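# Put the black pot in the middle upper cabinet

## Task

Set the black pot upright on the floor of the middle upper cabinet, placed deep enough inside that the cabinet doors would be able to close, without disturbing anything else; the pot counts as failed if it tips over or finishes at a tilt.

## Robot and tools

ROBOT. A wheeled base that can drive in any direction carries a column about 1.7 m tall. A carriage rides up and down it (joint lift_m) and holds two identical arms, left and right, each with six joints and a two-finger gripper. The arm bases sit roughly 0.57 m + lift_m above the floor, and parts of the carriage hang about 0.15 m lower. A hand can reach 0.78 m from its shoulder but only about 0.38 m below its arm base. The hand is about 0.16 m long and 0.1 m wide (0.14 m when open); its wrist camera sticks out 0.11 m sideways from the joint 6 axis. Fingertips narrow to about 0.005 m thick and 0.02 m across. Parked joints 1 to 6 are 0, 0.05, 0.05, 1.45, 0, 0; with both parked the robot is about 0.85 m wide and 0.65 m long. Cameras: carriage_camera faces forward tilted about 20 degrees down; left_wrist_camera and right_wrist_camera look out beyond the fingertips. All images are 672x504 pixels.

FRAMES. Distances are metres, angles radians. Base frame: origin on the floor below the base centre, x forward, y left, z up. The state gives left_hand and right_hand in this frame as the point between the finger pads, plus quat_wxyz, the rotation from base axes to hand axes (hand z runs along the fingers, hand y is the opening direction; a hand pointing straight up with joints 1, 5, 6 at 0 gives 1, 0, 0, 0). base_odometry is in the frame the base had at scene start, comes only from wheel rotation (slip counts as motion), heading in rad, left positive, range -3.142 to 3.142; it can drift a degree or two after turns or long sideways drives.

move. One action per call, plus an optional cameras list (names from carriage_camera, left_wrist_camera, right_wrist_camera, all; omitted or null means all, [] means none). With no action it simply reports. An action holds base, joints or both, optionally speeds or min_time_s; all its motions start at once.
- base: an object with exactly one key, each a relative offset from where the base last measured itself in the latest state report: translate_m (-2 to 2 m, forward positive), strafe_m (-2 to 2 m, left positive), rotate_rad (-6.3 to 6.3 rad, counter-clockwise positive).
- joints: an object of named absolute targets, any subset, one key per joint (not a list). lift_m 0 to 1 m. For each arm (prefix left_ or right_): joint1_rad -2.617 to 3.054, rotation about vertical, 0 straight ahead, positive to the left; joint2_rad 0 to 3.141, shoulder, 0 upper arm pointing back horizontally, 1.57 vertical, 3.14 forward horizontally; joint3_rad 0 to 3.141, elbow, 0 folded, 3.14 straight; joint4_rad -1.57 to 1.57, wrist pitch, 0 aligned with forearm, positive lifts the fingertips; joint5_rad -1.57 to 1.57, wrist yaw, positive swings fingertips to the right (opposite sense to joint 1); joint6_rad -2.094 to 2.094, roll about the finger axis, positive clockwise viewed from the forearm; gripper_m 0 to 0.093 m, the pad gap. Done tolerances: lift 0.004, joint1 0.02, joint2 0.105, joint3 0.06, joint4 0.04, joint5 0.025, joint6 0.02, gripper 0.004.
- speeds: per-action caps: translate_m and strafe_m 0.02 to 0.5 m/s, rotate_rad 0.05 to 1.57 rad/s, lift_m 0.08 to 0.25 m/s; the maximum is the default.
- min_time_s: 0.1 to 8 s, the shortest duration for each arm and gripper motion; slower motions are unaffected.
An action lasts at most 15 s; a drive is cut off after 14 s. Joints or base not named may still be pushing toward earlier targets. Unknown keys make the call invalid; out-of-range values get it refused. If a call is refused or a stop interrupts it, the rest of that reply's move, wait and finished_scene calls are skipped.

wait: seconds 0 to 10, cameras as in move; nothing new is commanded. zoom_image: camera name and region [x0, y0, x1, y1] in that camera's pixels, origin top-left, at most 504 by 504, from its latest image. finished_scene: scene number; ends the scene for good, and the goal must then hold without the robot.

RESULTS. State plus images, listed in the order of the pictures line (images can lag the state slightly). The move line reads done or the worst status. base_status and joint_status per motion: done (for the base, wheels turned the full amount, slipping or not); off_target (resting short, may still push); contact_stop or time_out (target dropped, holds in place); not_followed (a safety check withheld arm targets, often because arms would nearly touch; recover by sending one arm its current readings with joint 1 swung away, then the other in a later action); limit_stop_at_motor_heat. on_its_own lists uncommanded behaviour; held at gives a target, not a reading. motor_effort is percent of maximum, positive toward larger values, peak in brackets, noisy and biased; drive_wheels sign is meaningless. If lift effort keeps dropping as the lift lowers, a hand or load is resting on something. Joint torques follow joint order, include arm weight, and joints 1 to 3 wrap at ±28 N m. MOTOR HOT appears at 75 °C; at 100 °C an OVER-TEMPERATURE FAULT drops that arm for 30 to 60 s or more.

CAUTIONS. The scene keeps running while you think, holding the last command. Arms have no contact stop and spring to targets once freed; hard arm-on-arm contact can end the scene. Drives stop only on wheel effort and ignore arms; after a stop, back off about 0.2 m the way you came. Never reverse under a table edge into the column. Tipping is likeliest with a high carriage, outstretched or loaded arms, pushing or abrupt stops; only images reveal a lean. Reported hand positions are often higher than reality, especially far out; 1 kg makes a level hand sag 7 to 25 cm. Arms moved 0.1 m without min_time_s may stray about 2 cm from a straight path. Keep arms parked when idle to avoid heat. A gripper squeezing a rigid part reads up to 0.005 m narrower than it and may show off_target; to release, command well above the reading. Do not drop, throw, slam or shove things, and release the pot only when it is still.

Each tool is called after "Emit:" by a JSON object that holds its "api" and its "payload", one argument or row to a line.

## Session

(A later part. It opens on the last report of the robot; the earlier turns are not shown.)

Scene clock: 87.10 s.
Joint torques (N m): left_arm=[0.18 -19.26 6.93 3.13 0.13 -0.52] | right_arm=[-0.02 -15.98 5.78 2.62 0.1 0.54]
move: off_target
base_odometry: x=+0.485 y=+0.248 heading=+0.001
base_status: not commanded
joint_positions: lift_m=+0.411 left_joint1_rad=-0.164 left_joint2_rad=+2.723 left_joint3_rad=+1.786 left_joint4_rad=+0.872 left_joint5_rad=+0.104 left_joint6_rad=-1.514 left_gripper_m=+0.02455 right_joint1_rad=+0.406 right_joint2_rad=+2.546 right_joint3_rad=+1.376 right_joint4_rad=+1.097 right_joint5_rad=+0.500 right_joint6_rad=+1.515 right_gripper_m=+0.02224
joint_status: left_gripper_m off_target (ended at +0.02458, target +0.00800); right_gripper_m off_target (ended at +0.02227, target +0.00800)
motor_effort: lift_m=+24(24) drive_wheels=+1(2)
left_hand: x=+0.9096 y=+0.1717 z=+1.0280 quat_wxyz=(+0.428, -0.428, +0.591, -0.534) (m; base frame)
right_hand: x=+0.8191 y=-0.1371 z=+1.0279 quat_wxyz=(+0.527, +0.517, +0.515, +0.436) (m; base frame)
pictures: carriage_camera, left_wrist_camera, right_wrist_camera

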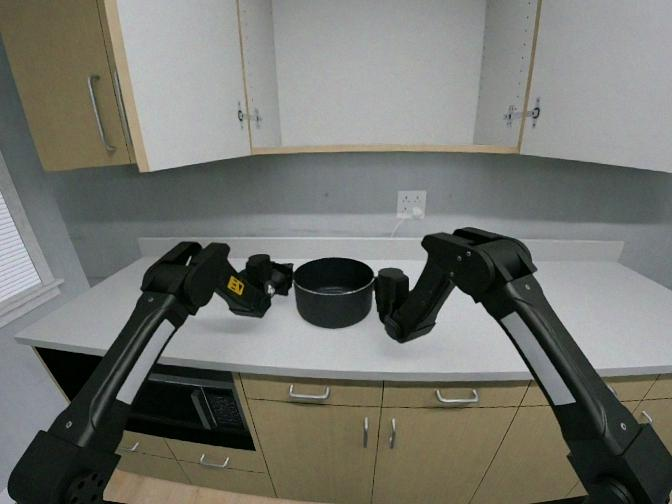

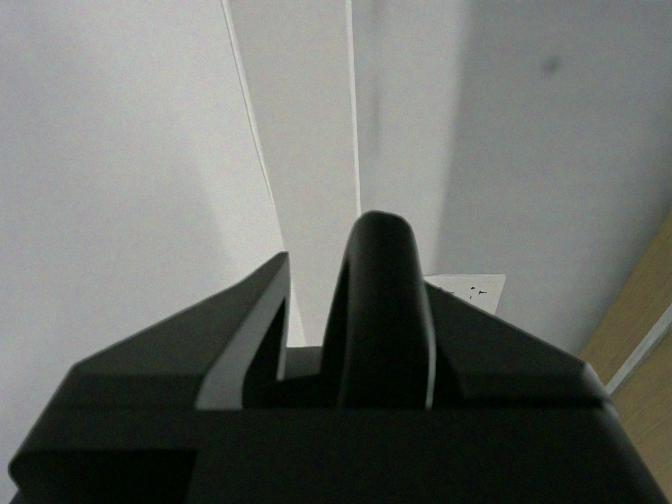

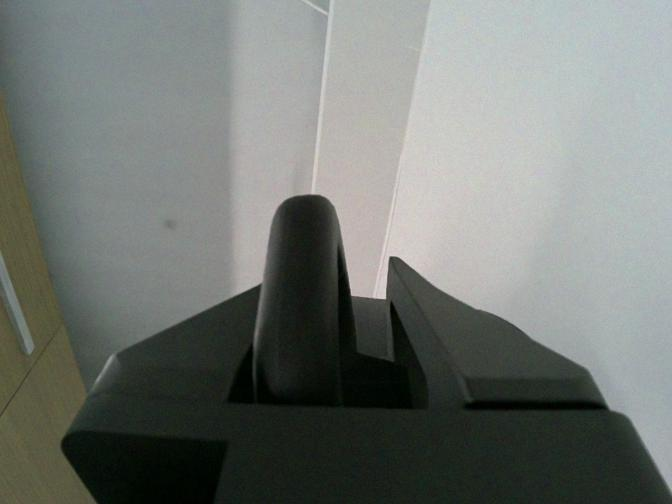

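Emit:
{"api": "move", "payload": {
  "joints": {"lift_m": 0.45},
  "speeds": {"lift_m": 0.08}
}}

Emit:
{"api": "zoom_image", "payload": {
  "camera": "carriage_camera",
  "region": [220, 190, 460, 340]
}}

Scene clock: 95.33 s.
Joint torques (N m): left_arm=[0.17 -21.68 7.54 3.86 0.07 -0.6] | right_arm=[-0.03 -17.51 6.13 3.43 0.26 0.54]
move: done
base_odometry: x=+0.485 y=+0.248 heading=+0.001
base_status: not commanded
joint_positions: lift_m=+0.450 left_joint1_rad=-0.164 left_joint2_rad=+2.747 left_joint3_rad=+1.779 left_joint4_rad=+0.811 left_joint5_rad=+0.109 left_joint6_rad=-1.507 left_gripper_m=+0.02365 right_joint1_rad=+0.406 right_joint2_rad=+2.563 right_joint3_rad=+1.372 right_joint4_rad=+1.025 right_joint5_rad=+0.492 right_joint6_rad=+1.512 right_gripper_m=+0.02071
joint_status: all done
motor_effort: lift_m=+25(28) drive_wheels=-5(6)
left_hand: x=+0.9042 y=+0.1718 z=+1.0326 quat_wxyz=(+0.404, -0.445, +0.617, -0.509) (m; base frame)
right_hand: x=+0.8153 y=-0.1373 z=+1.0394 quat_wxyz=(+0.512, +0.523, +0.547, +0.406) (m; base frame)
pictures: carriage_camera, left_wrist_camera, right_wrist_camera

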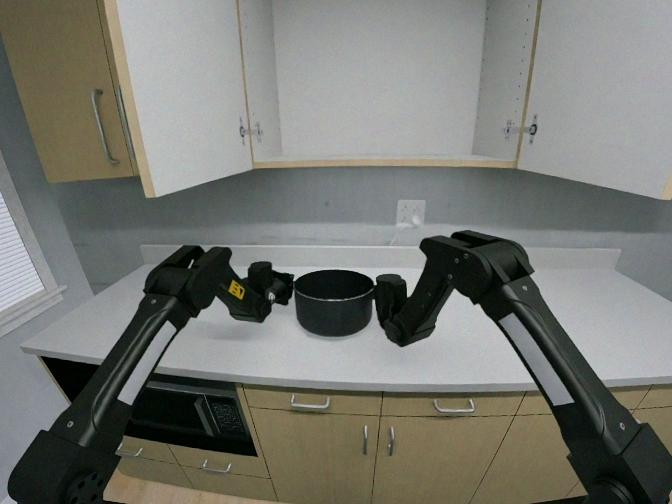

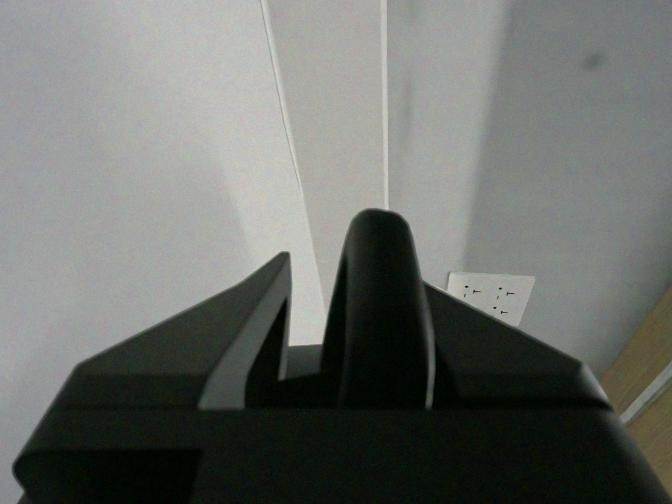

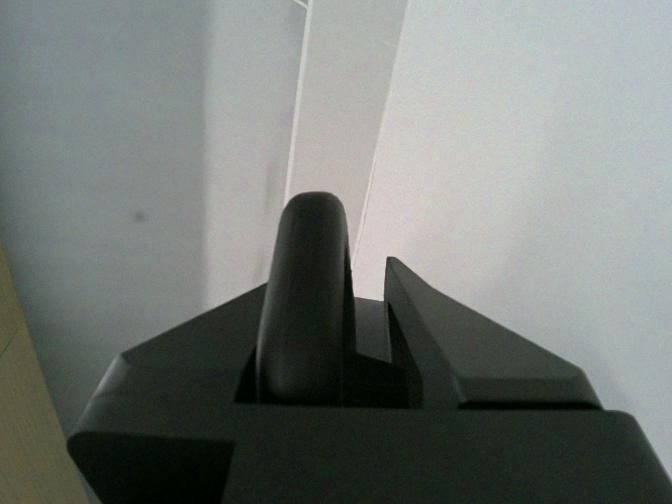

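Scaled by 2.100 from the camera's 672x504 image, which has a finer 960x720 frame.

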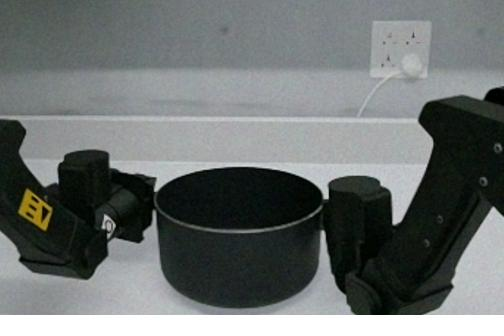

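Emit:
{"api": "move", "payload": {
  "joints": {"lift_m": 0.46, "left_joint4_rad": 1.12, "right_joint4_rad": 1.35},
  "speeds": {"lift_m": 0.08},
  "min_time_s": 2
}}

Emit:
{"api": "zoom_image", "payload": {
  "camera": "carriage_camera",
  "region": [220, 190, 460, 340]
}}

Scene clock: 99.43 s.
Joint torques (N m): left_arm=[0.14 -22.37 7.53 4.51 0.02 -0.67] | right_arm=[-0.05 -18.7 6.11 4.14 0.19 1.14]
move: off_target
base_odometry: x=+0.485 y=+0.248 heading=+0.001
base_status: not commanded
joint_positions: lift_m=+0.460 left_joint1_rad=-0.164 left_joint2_rad=+2.754 left_joint3_rad=+1.779 left_joint4_rad=+0.932 left_joint5_rad=+0.114 left_joint6_rad=-1.501 left_gripper_m=+0.02339 right_joint1_rad=+0.406 right_joint2_rad=+2.572 right_joint3_rad=+1.372 right_joint4_rad=+1.145 right_joint5_rad=+0.493 right_joint6_rad=+1.462 right_gripper_m=+0.02047
joint_status: left_joint4_rad off_target (ended at +0.933, target +1.120); right_joint4_rad off_target (ended at +1.145, target +1.350); the others done
motor_effort: lift_m=+25(29) drive_wheels=+1(6)
left_hand: x=+0.9063 y=+0.1706 z=+1.0674 quat_wxyz=(+0.435, -0.416, +0.590, -0.538) (m; base frame)
right_hand: x=+0.8171 y=-0.1368 z=+1.0704 quat_wxyz=(+0.539, +0.500, +0.524, +0.430) (m; base frame)
pictures: carriage_camera, left_wrist_camera, right_wrist_camera

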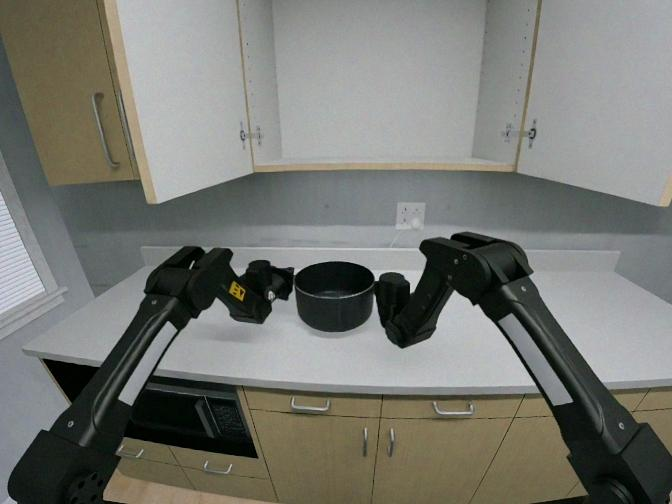

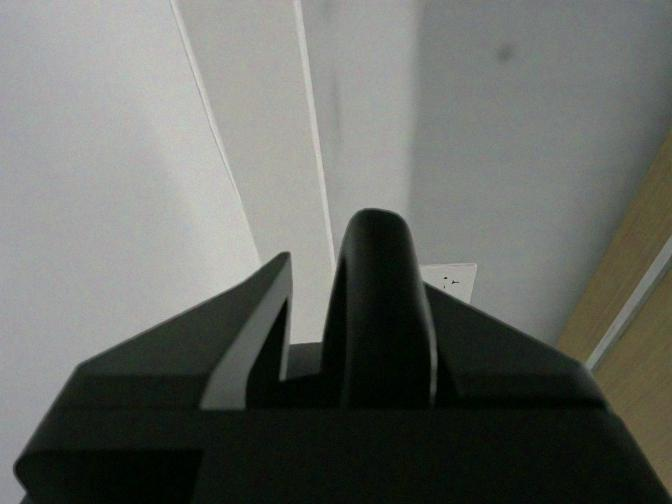

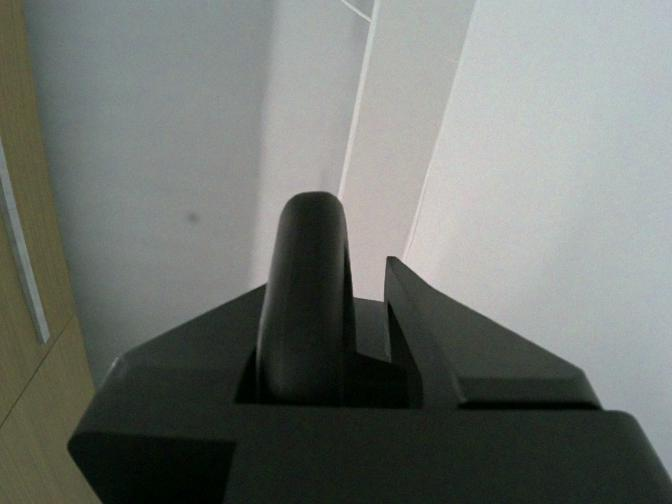

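Scaled by 2.100 from the camera's 672x504 image, which has a finer 960x720 frame.

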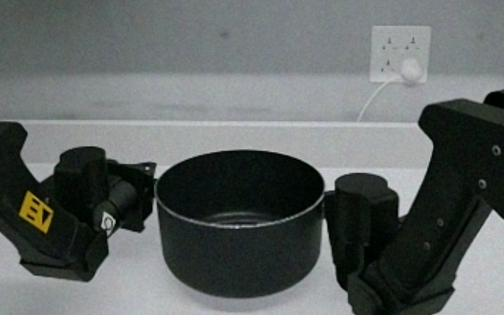

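Emit:
{"api": "move", "payload": {
  "base": {"translate_m": -0.13},
  "speeds": {"translate_m": 0.1},
  "cameras": ["carriage_camera"]
}}

Emit:
{"api": "move", "payload": {
  "base": {"strafe_m": -0.14},
  "speeds": {"strafe_m": 0.1},
  "cameras": ["carriage_camera"]
}}

Emit:
{"api": "move", "payload": {
  "joints": {"lift_m": 0.98},
  "speeds": {"lift_m": 0.15}
}}

Scene clock: 104.13 s.
Joint torques (N m): left_arm=[0.29 -22.32 7.61 4.49 0.01 -0.7] | right_arm=[0.01 -18.54 6.35 4.03 0.17 1.17]
move: done
base_odometry: x=+0.355 y=+0.247 heading=+0.001
base_status: done
joint_positions: lift_m=+0.460 left_joint1_rad=-0.164 left_joint2_rad=+2.754 left_joint3_rad=+1.779 left_joint4_rad=+0.937 left_joint5_rad=+0.117 left_joint6_rad=-1.496 left_gripper_m=+0.02326 right_joint1_rad=+0.406 right_joint2_rad=+2.572 right_joint3_rad=+1.368 right_joint4_rad=+1.153 right_joint5_rad=+0.497 right_joint6_rad=+1.461 right_gripper_m=+0.02047
joint_status: not commanded
motor_effort: lift_m=+25(25) drive_wheels=-2(12)
left_hand: x=+0.9061 y=+0.1698 z=+1.0686 quat_wxyz=(+0.436, -0.412, +0.590, -0.540) (m; base frame)
right_hand: x=+0.8165 y=-0.1376 z=+1.0709 quat_wxyz=(+0.541, +0.500, +0.522, +0.430) (m; base frame)
pictures: carriage_camera

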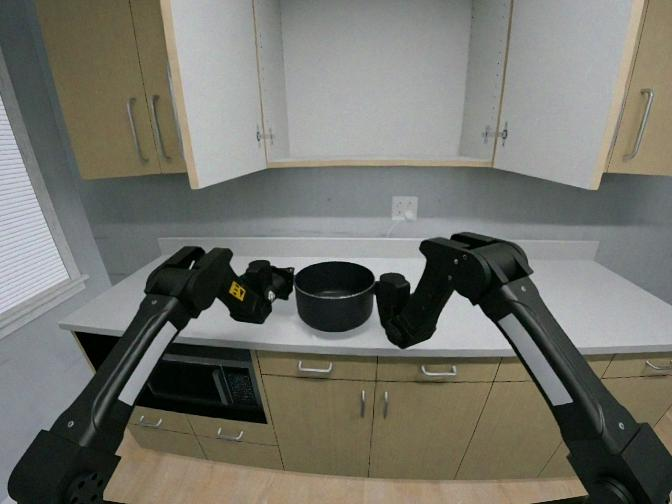

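Scene clock: 106.40 s.
Joint torques (N m): left_arm=[0.42 -22.45 7.68 4.47 -0.03 -0.72] | right_arm=[-0.09 -18.56 6.27 4.05 0.12 1.13]
move: done
MOTOR HOT: joint 2 (shoulder) of the left arm reports 75 °C; the controller stops that arm at 100 °C. To cool a motor, set the load down, stop pushing, or move to a pose that needs little force.
base_odometry: x=+0.355 y=+0.107 heading=+0.001
base_status: done
joint_positions: lift_m=+0.460 left_joint1_rad=-0.165 left_joint2_rad=+2.754 left_joint3_rad=+1.778 left_joint4_rad=+0.939 left_joint5_rad=+0.120 left_joint6_rad=-1.496 left_gripper_m=+0.02324 right_joint1_rad=+0.407 right_joint2_rad=+2.572 right_joint3_rad=+1.368 right_joint4_rad=+1.153 right_joint5_rad=+0.497 right_joint6_rad=+1.460 right_gripper_m=+0.02047
joint_status: not commanded
motor_effort: lift_m=+25(25) drive_wheels=-4(7)
left_hand: x=+0.9057 y=+0.1686 z=+1.0687 quat_wxyz=(+0.435, -0.411, +0.591, -0.540) (m; base frame)
right_hand: x=+0.8163 y=-0.1371 z=+1.0709 quat_wxyz=(+0.541, +0.500, +0.522, +0.430) (m; base frame)
pictures: carriage_camera

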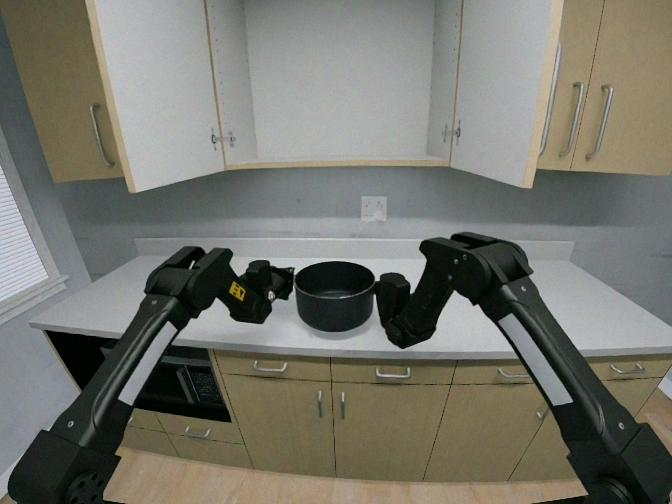

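Scene clock: 110.43 s.
Joint torques (N m): left_arm=[0.36 -23.24 8.23 4.27 -0.03 -0.74] | right_arm=[-0.01 -19.59 6.64 3.89 0.12 1.14]
move: done
MOTOR HOT: still on. Joint 2 (shoulder) of the left arm reports 76 °C.
base_odometry: x=+0.355 y=+0.107 heading=+0.001
base_status: not commanded
joint_positions: lift_m=+0.980 left_joint1_rad=-0.165 left_joint2_rad=+2.763 left_joint3_rad=+1.771 left_joint4_rad=+0.953 left_joint5_rad=+0.120 left_joint6_rad=-1.493 left_gripper_m=+0.02317 right_joint1_rad=+0.407 right_joint2_rad=+2.584 right_joint3_rad=+1.362 right_joint4_rad=+1.167 right_joint5_rad=+0.497 right_joint6_rad=+1.460 right_gripper_m=+0.02047
joint_status: all done
motor_effort: lift_m=+24(29) drive_wheels=-4(5)
left_hand: x=+0.9039 y=+0.1689 z=+1.5834 quat_wxyz=(+0.436, -0.411, +0.592, -0.540) (m; base frame)
right_hand: x=+0.8144 y=-0.1379 z=+1.5853 quat_wxyz=(+0.540, +0.500, +0.523, +0.429) (m; base frame)
pictures: carriage_camera, left_wrist_camera, right_wrist_camera

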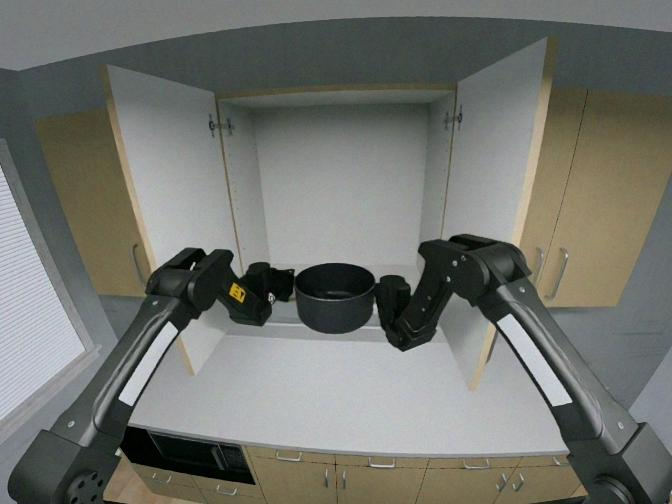

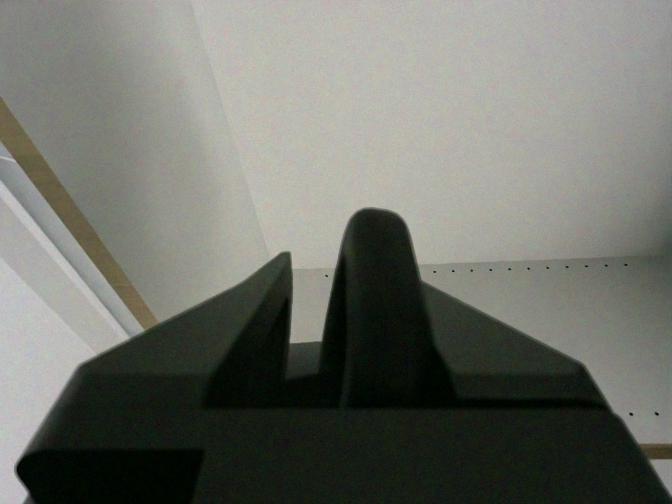

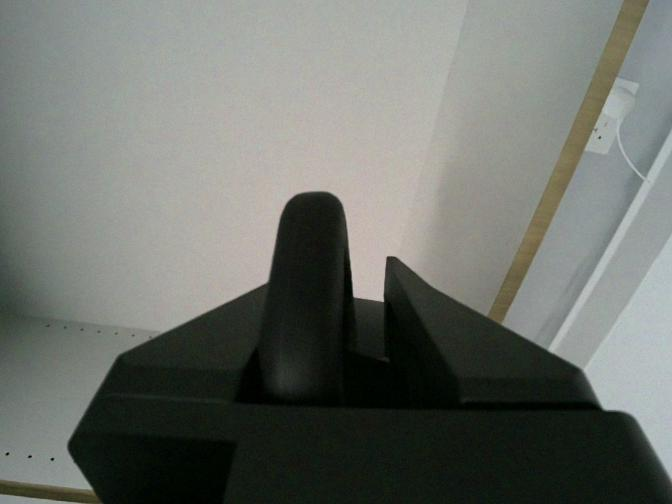

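Emit:
{"api": "zoom_image", "payload": {
  "camera": "carriage_camera",
  "region": [220, 230, 460, 360]
}}

Scaled by 2.100 from the camera's 672x504 image, which has a finer 960x720 frame.

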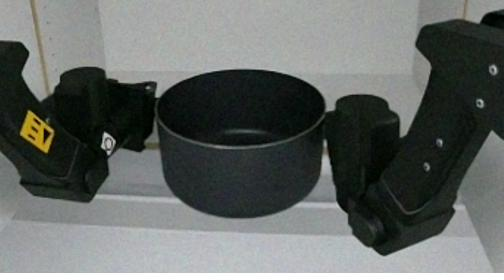

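Emit:
{"api": "move", "payload": {
  "base": {"translate_m": 0.35},
  "speeds": {"translate_m": 0.12}
}}

Emit:
{"api": "zoom_image", "payload": {
  "camera": "carriage_camera",
  "region": [220, 230, 460, 360]
}}

Scene clock: 116.77 s.
Joint torques (N m): left_arm=[0.55 -23.17 8.55 4.3 0 -0.83] | right_arm=[-0.05 -19.71 6.82 3.93 0.02 1.16]
move: contact_stop
MOTOR HOT: still on. Joint 2 (shoulder) of the left arm reports 78 °C.
base_odometry: x=+0.694 y=+0.108 heading=-0.005
base_status: translate_m contact_stop (by the wheels' count: +0.339 of +0.350)
joint_positions: lift_m=+0.980 left_joint1_rad=-0.168 left_joint2_rad=+2.763 left_joint3_rad=+1.768 left_joint4_rad=+0.953 left_joint5_rad=+0.118 left_joint6_rad=-1.486 left_gripper_m=+0.02280 right_joint1_rad=+0.405 right_joint2_rad=+2.584 right_joint3_rad=+1.361 right_joint4_rad=+1.163 right_joint5_rad=+0.508 right_joint6_rad=+1.461 right_gripper_m=+0.02046
joint_status: not commanded
motor_effort: lift_m=+24(25) drive_wheels=+17(84)
left_hand: x=+0.9031 y=+0.1677 z=+1.5819 quat_wxyz=(+0.436, -0.409, +0.595, -0.537) (m; base frame)
right_hand: x=+0.8140 y=-0.1407 z=+1.5836 quat_wxyz=(+0.542, +0.504, +0.522, +0.424) (m; base frame)
pictures: carriage_camera, left_wrist_camera, right_wrist_camera

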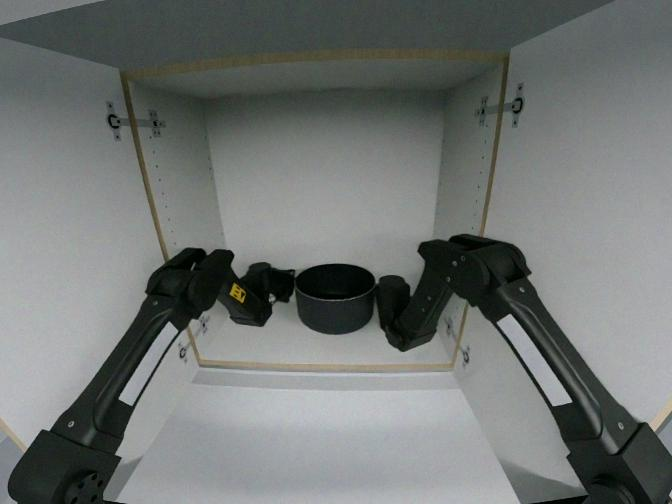

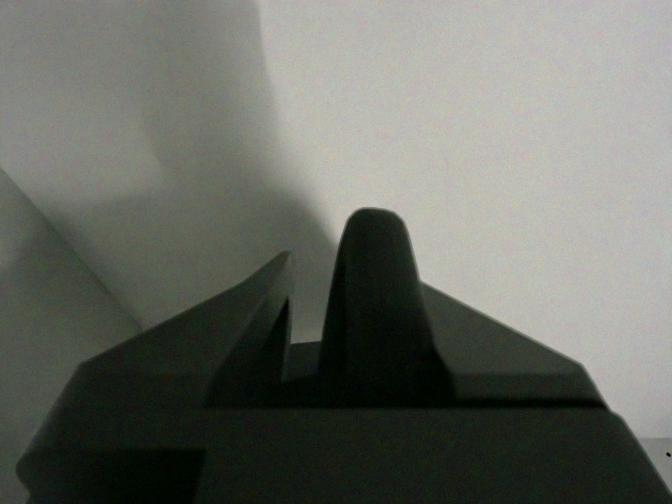

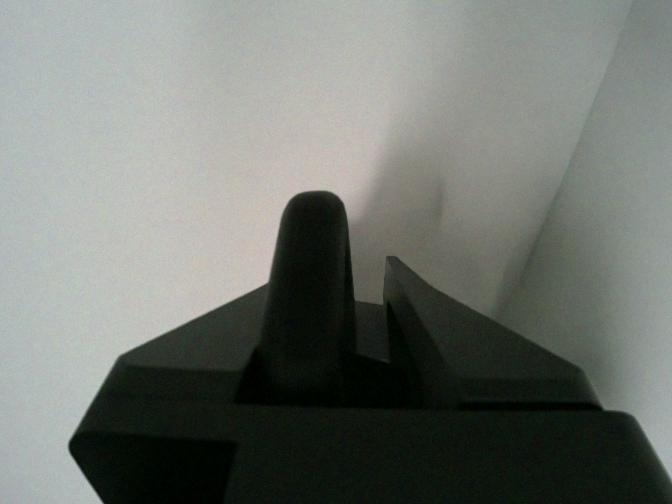

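Scaled by 2.100 from the camera's 672x504 image, which has a finer 960x720 frame.

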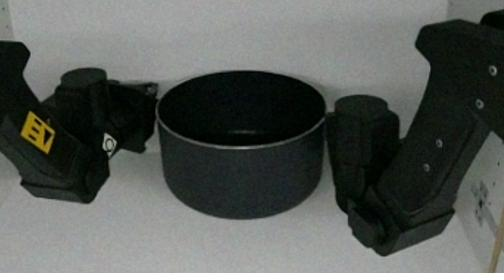

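Emit:
{"api": "move", "payload": {
  "base": {"translate_m": -0.015},
  "joints": {"lift_m": 0.94},
  "speeds": {"translate_m": 0.05, "lift_m": 0.08},
  "cameras": ["carriage_camera"]
}}

Emit:
{"api": "zoom_image", "payload": {
  "camera": "carriage_camera",
  "region": [220, 230, 460, 360]
}}

Scene clock: 119.20 s.
Joint torques (N m): left_arm=[0.57 -23.51 8.54 4.32 -0.01 -0.85] | right_arm=[0.12 -20.11 6.8 3.93 -0.04 1.16]
move: done
MOTOR HOT: still on. Joint 2 (shoulder) of the left arm reports 79 °C.
base_odometry: x=+0.679 y=+0.108 heading=-0.006
base_status: done
joint_positions: lift_m=+0.940 left_joint1_rad=-0.168 left_joint2_rad=+2.765 left_joint3_rad=+1.768 left_joint4_rad=+0.950 left_joint5_rad=+0.118 left_joint6_rad=-1.484 left_gripper_m=+0.02271 right_joint1_rad=+0.406 right_joint2_rad=+2.587 right_joint3_rad=+1.361 right_joint4_rad=+1.161 right_joint5_rad=+0.511 right_joint6_rad=+1.460 right_gripper_m=+0.02035
joint_status: all done
motor_effort: lift_m=+23(23) drive_wheels=+2(15)
left_hand: x=+0.9028 y=+0.1677 z=+1.5398 quat_wxyz=(+0.436, -0.410, +0.596, -0.535) (m; base frame)
right_hand: x=+0.8137 y=-0.1411 z=+1.5419 quat_wxyz=(+0.542, +0.504, +0.523, +0.422) (m; base frame)
pictures: carriage_camera

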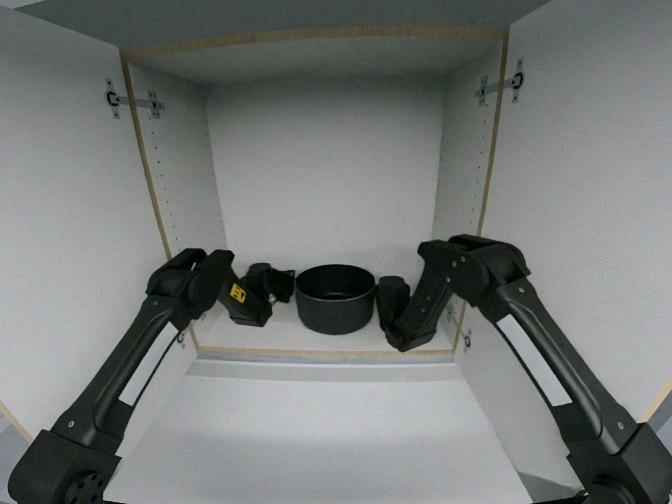

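Scaled by 2.100 from the camera's 672x504 image, which has a finer 960x720 frame.

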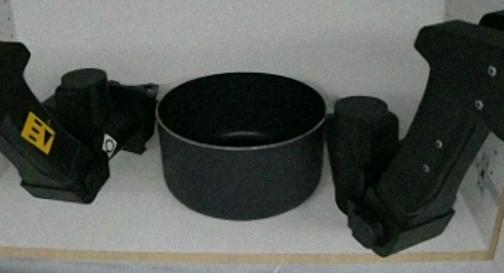

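Emit:
{"api": "move", "payload": {
  "base": {"translate_m": 0.01},
  "joints": {"lift_m": 0.918},
  "speeds": {"translate_m": 0.03, "lift_m": 0.08},
  "cameras": ["carriage_camera"]
}}

Emit:
{"api": "zoom_image", "payload": {
  "camera": "carriage_camera",
  "region": [220, 230, 460, 360]
}}

Scene clock: 122.33 s.
Joint torques (N m): left_arm=[0.57 -23.41 8.53 4.34 -0.02 -0.87] | right_arm=[-0.02 -20.05 6.78 3.95 -0.01 1.16]
move: done
MOTOR HOT: still on. Joint 2 (shoulder) of the left arm reports 85 °C.
base_odometry: x=+0.689 y=+0.108 heading=-0.006
base_status: done
joint_positions: lift_m=+0.918 left_joint1_rad=-0.168 left_joint2_rad=+2.765 left_joint3_rad=+1.768 left_joint4_rad=+0.950 left_joint5_rad=+0.118 left_joint6_rad=-1.483 left_gripper_m=+0.02269 right_joint1_rad=+0.406 right_joint2_rad=+2.587 right_joint3_rad=+1.361 right_joint4_rad=+1.162 right_joint5_rad=+0.510 right_joint6_rad=+1.458 right_gripper_m=+0.02034
joint_status: all done
motor_effort: lift_m=+23(23) drive_wheels=-2(6)
left_hand: x=+0.9028 y=+0.1677 z=+1.5177 quat_wxyz=(+0.436, -0.410, +0.597, -0.535) (m; base frame)
right_hand: x=+0.8137 y=-0.1410 z=+1.5200 quat_wxyz=(+0.542, +0.504, +0.524, +0.422) (m; base frame)
pictures: carriage_camera

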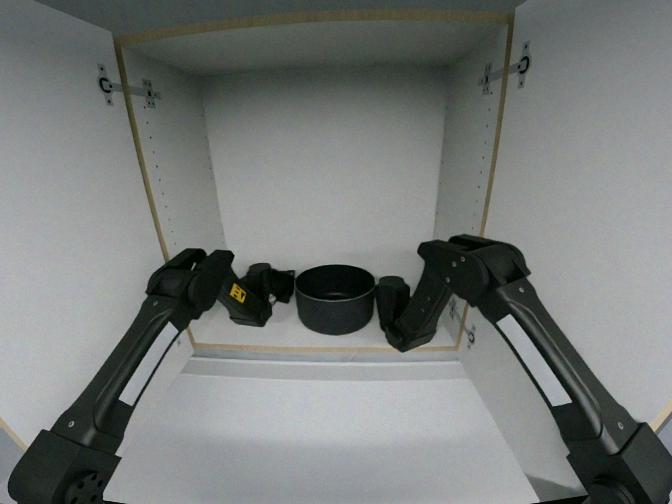

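Scaled by 2.100 from the camera's 672x504 image, which has a finer 960x720 frame.

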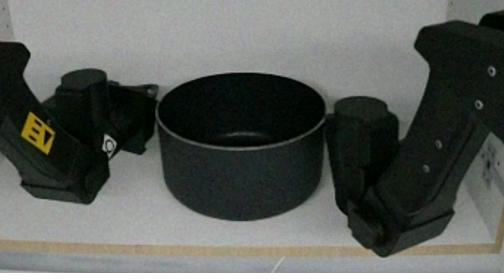

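Emit:
{"api": "move", "payload": {
  "joints": {"lift_m": 0.895},
  "speeds": {"lift_m": 0.08},
  "cameras": ["carriage_camera"]
}}

Scene clock: 126.37 s.
Joint torques (N m): left_arm=[0.54 -23.41 8.54 3.63 -0.07 -0.95] | right_arm=[-0.03 -19.95 6.8 3.29 -0.07 1.45]
move: done
MOTOR HOT: still on. Joint 2 (shoulder) of the left arm reports 91 °C.
base_odometry: x=+0.689 y=+0.108 heading=-0.006
base_status: not commanded
joint_positions: lift_m=+0.895 left_joint1_rad=-0.168 left_joint2_rad=+2.765 left_joint3_rad=+1.768 left_joint4_rad=+1.010 left_joint5_rad=+0.123 left_joint6_rad=-1.478 left_gripper_m=+0.02257 right_joint1_rad=+0.406 right_joint2_rad=+2.587 right_joint3_rad=+1.361 right_joint4_rad=+1.217 right_joint5_rad=+0.513 right_joint6_rad=+1.432 right_gripper_m=+0.02035
joint_status: all done
on_its_own: left_joint4_rad moved +0.060 toward your old target +1.120; right_joint4_rad moved +0.055 toward your old target +1.350
motor_effort: lift_m=+21(21) drive_wheels=-3(3)
left_hand: x=+0.9028 y=+0.1669 z=+1.5098 quat_wxyz=(+0.451, -0.393, +0.583, -0.550) (m; base frame)
right_hand: x=+0.8141 y=-0.1413 z=+1.5096 quat_wxyz=(+0.556, +0.493, +0.511, +0.432) (m; base frame)
pictures: carriage_camera

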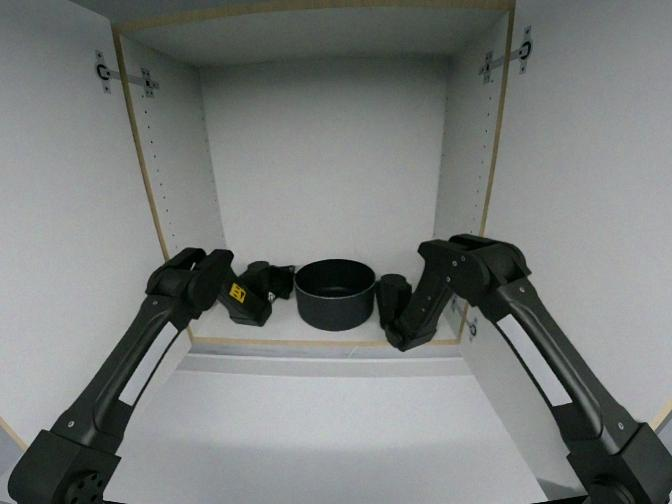

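Emit:
{"api": "move", "payload": {
  "joints": {"left_joint4_rad": 1.04, "right_joint4_rad": 1.25},
  "cameras": []
}}

Emit:
{"api": "move", "payload": {
  "joints": {"left_gripper_m": 0.093, "right_gripper_m": 0.093},
  "min_time_s": 1.5,
  "cameras": ["carriage_camera"]
}}

Scene clock: 127.80 s.
Joint torques (N m): left_arm=[0.58 -23.43 8.54 2.81 -0.08 -0.92] | right_arm=[0.09 -19.82 6.87 2.35 -0.02 1.46]
move: off_target
MOTOR HOT: still on. Joint 2 (shoulder) of the left arm reports 93 °C.
base_odometry: x=+0.689 y=+0.108 heading=-0.006
base_status: not commanded
joint_positions: lift_m=+0.895 left_joint1_rad=-0.168 left_joint2_rad=+2.765 left_joint3_rad=+1.768 left_joint4_rad=+1.005 left_joint5_rad=+0.123 left_joint6_rad=-1.477 left_gripper_m=+0.02254 right_joint1_rad=+0.406 right_joint2_rad=+2.585 right_joint3_rad=+1.361 right_joint4_rad=+1.205 right_joint5_rad=+0.513 right_joint6_rad=+1.433 right_gripper_m=+0.02035
joint_status: right_joint4_rad off_target (ended at +1.205, target +1.250); the others done
motor_effort: lift_m=+21(21) drive_wheels=-2(4)
left_hand: x=+0.9028 y=+0.1669 z=+1.5085 quat_wxyz=(+0.450, -0.394, +0.584, -0.549) (m; base frame)
right_hand: x=+0.8142 y=-0.1412 z=+1.5079 quat_wxyz=(+0.555, +0.494, +0.514, +0.429) (m; base frame)
pictures: none
No camera images: "cameras" was empty.

Scene clock: 129.60 s.
Joint torques (N m): left_arm=[0.54 -23.45 8.02 2.71 -0.06 -0.01] | right_arm=[-0.02 -18.97 6.79 2.1 -0.07 0.04]
move: done
MOTOR HOT: still on. Joint 2 (shoulder) of the left arm reports 95 °C.
base_odometry: x=+0.689 y=+0.108 heading=-0.006
base_status: not commanded
joint_positions: lift_m=+0.895 left_joint1_rad=-0.168 left_joint2_rad=+2.765 left_joint3_rad=+1.774 left_joint4_rad=+1.014 left_joint5_rad=+0.123 left_joint6_rad=-1.561 left_gripper_m=+0.09288 right_joint1_rad=+0.406 right_joint2_rad=+2.577 right_joint3_rad=+1.361 right_joint4_rad=+1.228 right_joint5_rad=+0.513 right_joint6_rad=+1.559 right_gripper_m=+0.09291
joint_status: all done
motor_effort: lift_m=+21(21) drive_wheels=-1(4)
left_hand: x=+0.9038 y=+0.1667 z=+1.5133 quat_wxyz=(+0.431, -0.414, +0.564, -0.571) (m; base frame)
right_hand: x=+0.8147 y=-0.1410 z=+1.5179 quat_wxyz=(+0.530, +0.522, +0.472, +0.473) (m; base frame)
pictures: carriage_camera

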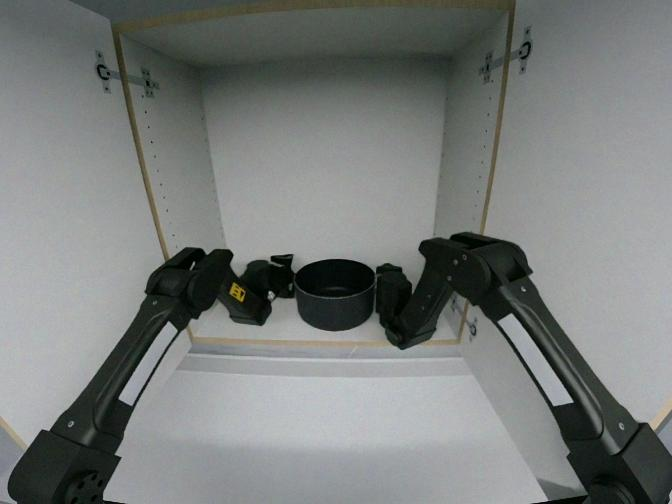

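Emit:
{"api": "move", "payload": {
  "base": {"translate_m": -0.42},
  "speeds": {"translate_m": 0.15},
  "cameras": ["carriage_camera"]
}}

Emit:
{"api": "move", "payload": {
  "joints": {"left_joint1_rad": 0, "left_joint2_rad": 0.05, "left_joint3_rad": 0.05, "left_joint4_rad": 1.45, "left_joint5_rad": 0, "left_joint6_rad": 0, "right_joint1_rad": 0, "right_joint2_rad": 0.05, "right_joint3_rad": 0.05, "right_joint4_rad": 1.45, "right_joint5_rad": 0, "right_joint6_rad": 0, "left_gripper_m": 0.0, "right_gripper_m": 0.0},
  "min_time_s": 3.5,
  "cameras": ["carriage_camera"]
}}

Scene clock: 171.40 s.
Joint torques (N m): left_arm=[-0.09 -10.54 0.23 0.26 -0.03 0.03] | right_arm=[-0.03 -18.39 6.32 1.98 -0.08 0.03]
move: done
OVER-TEMPERATURE FAULT: MOTORS OFF OR BRAKING. Joint 2 (shoulder) of the left arm reached 100 °C; the stop lasted 38 seconds. The left arm may have fallen or been pushed, and its gripper may have let go. The left arm's motors are on again: the left arm and its gripper hold where the fault left them. Its gripper does not squeeze until you command it. The left arm accepts commands again.
base_odometry: x=+0.269 y=+0.110 heading=-0.005
base_status: done
joint_positions: lift_m=+0.895 left_joint1_rad=-0.161 left_joint2_rad=+3.137 left_joint3_rad=+1.341 left_joint4_rad=+0.146 left_joint5_rad=+0.033 left_joint6_rad=-1.574 left_gripper_m=+0.09276 right_joint1_rad=+0.406 right_joint2_rad=+2.571 right_joint3_rad=+1.368 right_joint4_rad=+1.237 right_joint5_rad=+0.513 right_joint6_rad=+1.559 right_gripper_m=+0.09291
joint_status: not commanded
on_its_own: left_joint2_rad is held at +3.145, not at your +2.703, since a limit_stop_at_motor_heat; left_joint3_rad is held at +1.341, not at your +1.800, since a limit_stop_at_motor_heat; left_joint4_rad is held at +0.146, not at your +1.040, since a limit_stop_at_motor_heat; left_joint5_rad is held at +0.033, not at your +0.113, since a limit_stop_at_motor_heat
motor_effort: lift_m=+21(21) drive_wheels=-6(14)
left_hand: x=+0.4868 y=+0.2550 z=+1.0869 quat_wxyz=(-0.038, -0.649, +0.760, +0.019) (m; base frame)
right_hand: x=+0.8163 y=-0.1401 z=+1.5257 quat_wxyz=(+0.532, +0.519, +0.465, +0.481) (m; base frame)
pictures: carriage_camera

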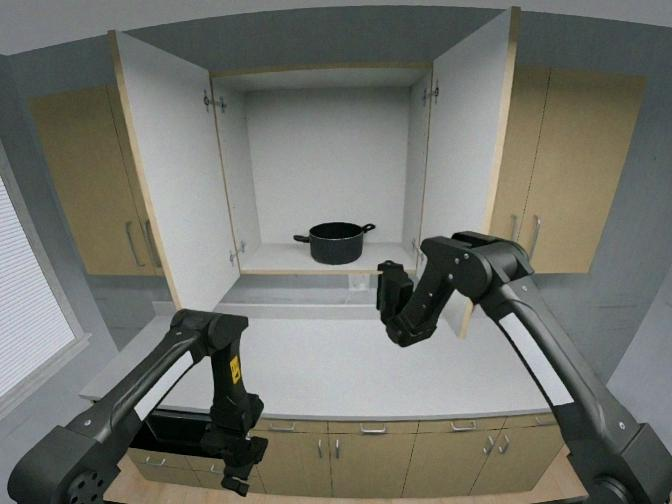

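not run: a stop came earlier in this reply.

Emit:
{"api": "move", "payload": {
  "joints": {"left_joint1_rad": 0, "left_joint2_rad": 0.05, "left_joint3_rad": 0.05, "left_joint4_rad": 1.45, "left_joint5_rad": 0, "left_joint6_rad": 0, "right_joint1_rad": 0, "right_joint2_rad": 0.05, "right_joint3_rad": 0.05, "right_joint4_rad": 1.45, "right_joint5_rad": 0, "right_joint6_rad": 0, "left_gripper_m": 0.0, "right_gripper_m": 0.0},
  "min_time_s": 4,
  "cameras": ["carriage_camera"]
}}

Emit:
{"api": "zoom_image", "payload": {
  "camera": "carriage_camera",
  "region": [200, 180, 470, 320]
}}

Scene clock: 176.43 s.
Joint torques (N m): left_arm=[0.51 3.59 4.53 0.05 -0.1 0.17] | right_arm=[-0.58 3.71 4.33 -0.14 -0.24 -0.17]
move: done
base_odometry: x=+0.269 y=+0.110 heading=-0.005
base_status: not commanded
joint_positions: lift_m=+0.895 left_joint1_rad=-0.006 left_joint2_rad=+0.055 left_joint3_rad=+0.054 left_joint4_rad=+1.435 left_joint5_rad=+0.013 left_joint6_rad=-0.012 left_gripper_m=+0.00020 right_joint1_rad=+0.006 right_joint2_rad=+0.055 right_joint3_rad=+0.058 right_joint4_rad=+1.441 right_joint5_rad=+0.016 right_joint6_rad=+0.014 right_gripper_m=+0.00021
joint_status: all done
motor_effort: lift_m=+21(21) drive_wheels=-5(8)
left_hand: x=+0.2577 y=+0.3010 z=+1.9007 quat_wxyz=(+0.998, +0.006, +0.068, -0.010) (m; base frame)
right_hand: x=+0.2552 y=-0.3059 z=+1.9020 quat_wxyz=(+0.998, +0.008, +0.064, +0.009) (m; base frame)
pictures: carriage_camera

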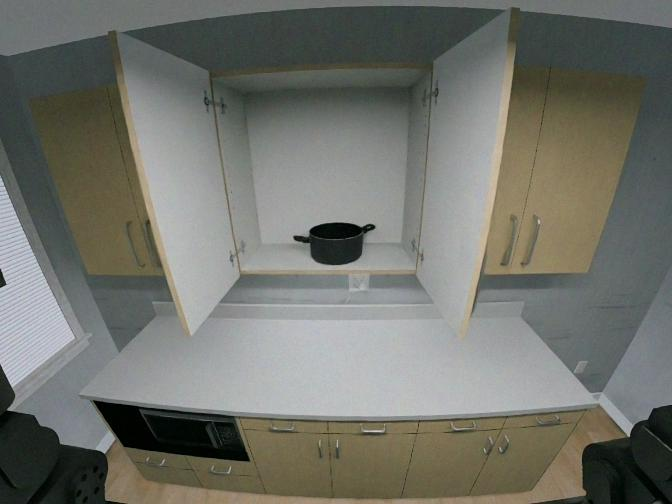

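Scaled by 1.867 from the camera's 672x504 image, which has a finer 960x720 frame.

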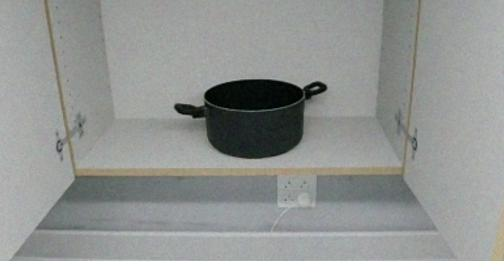

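Emit:
{"api": "finished_scene", "payload": {
  "scene": 1
}}

The scene is finished: the task was done.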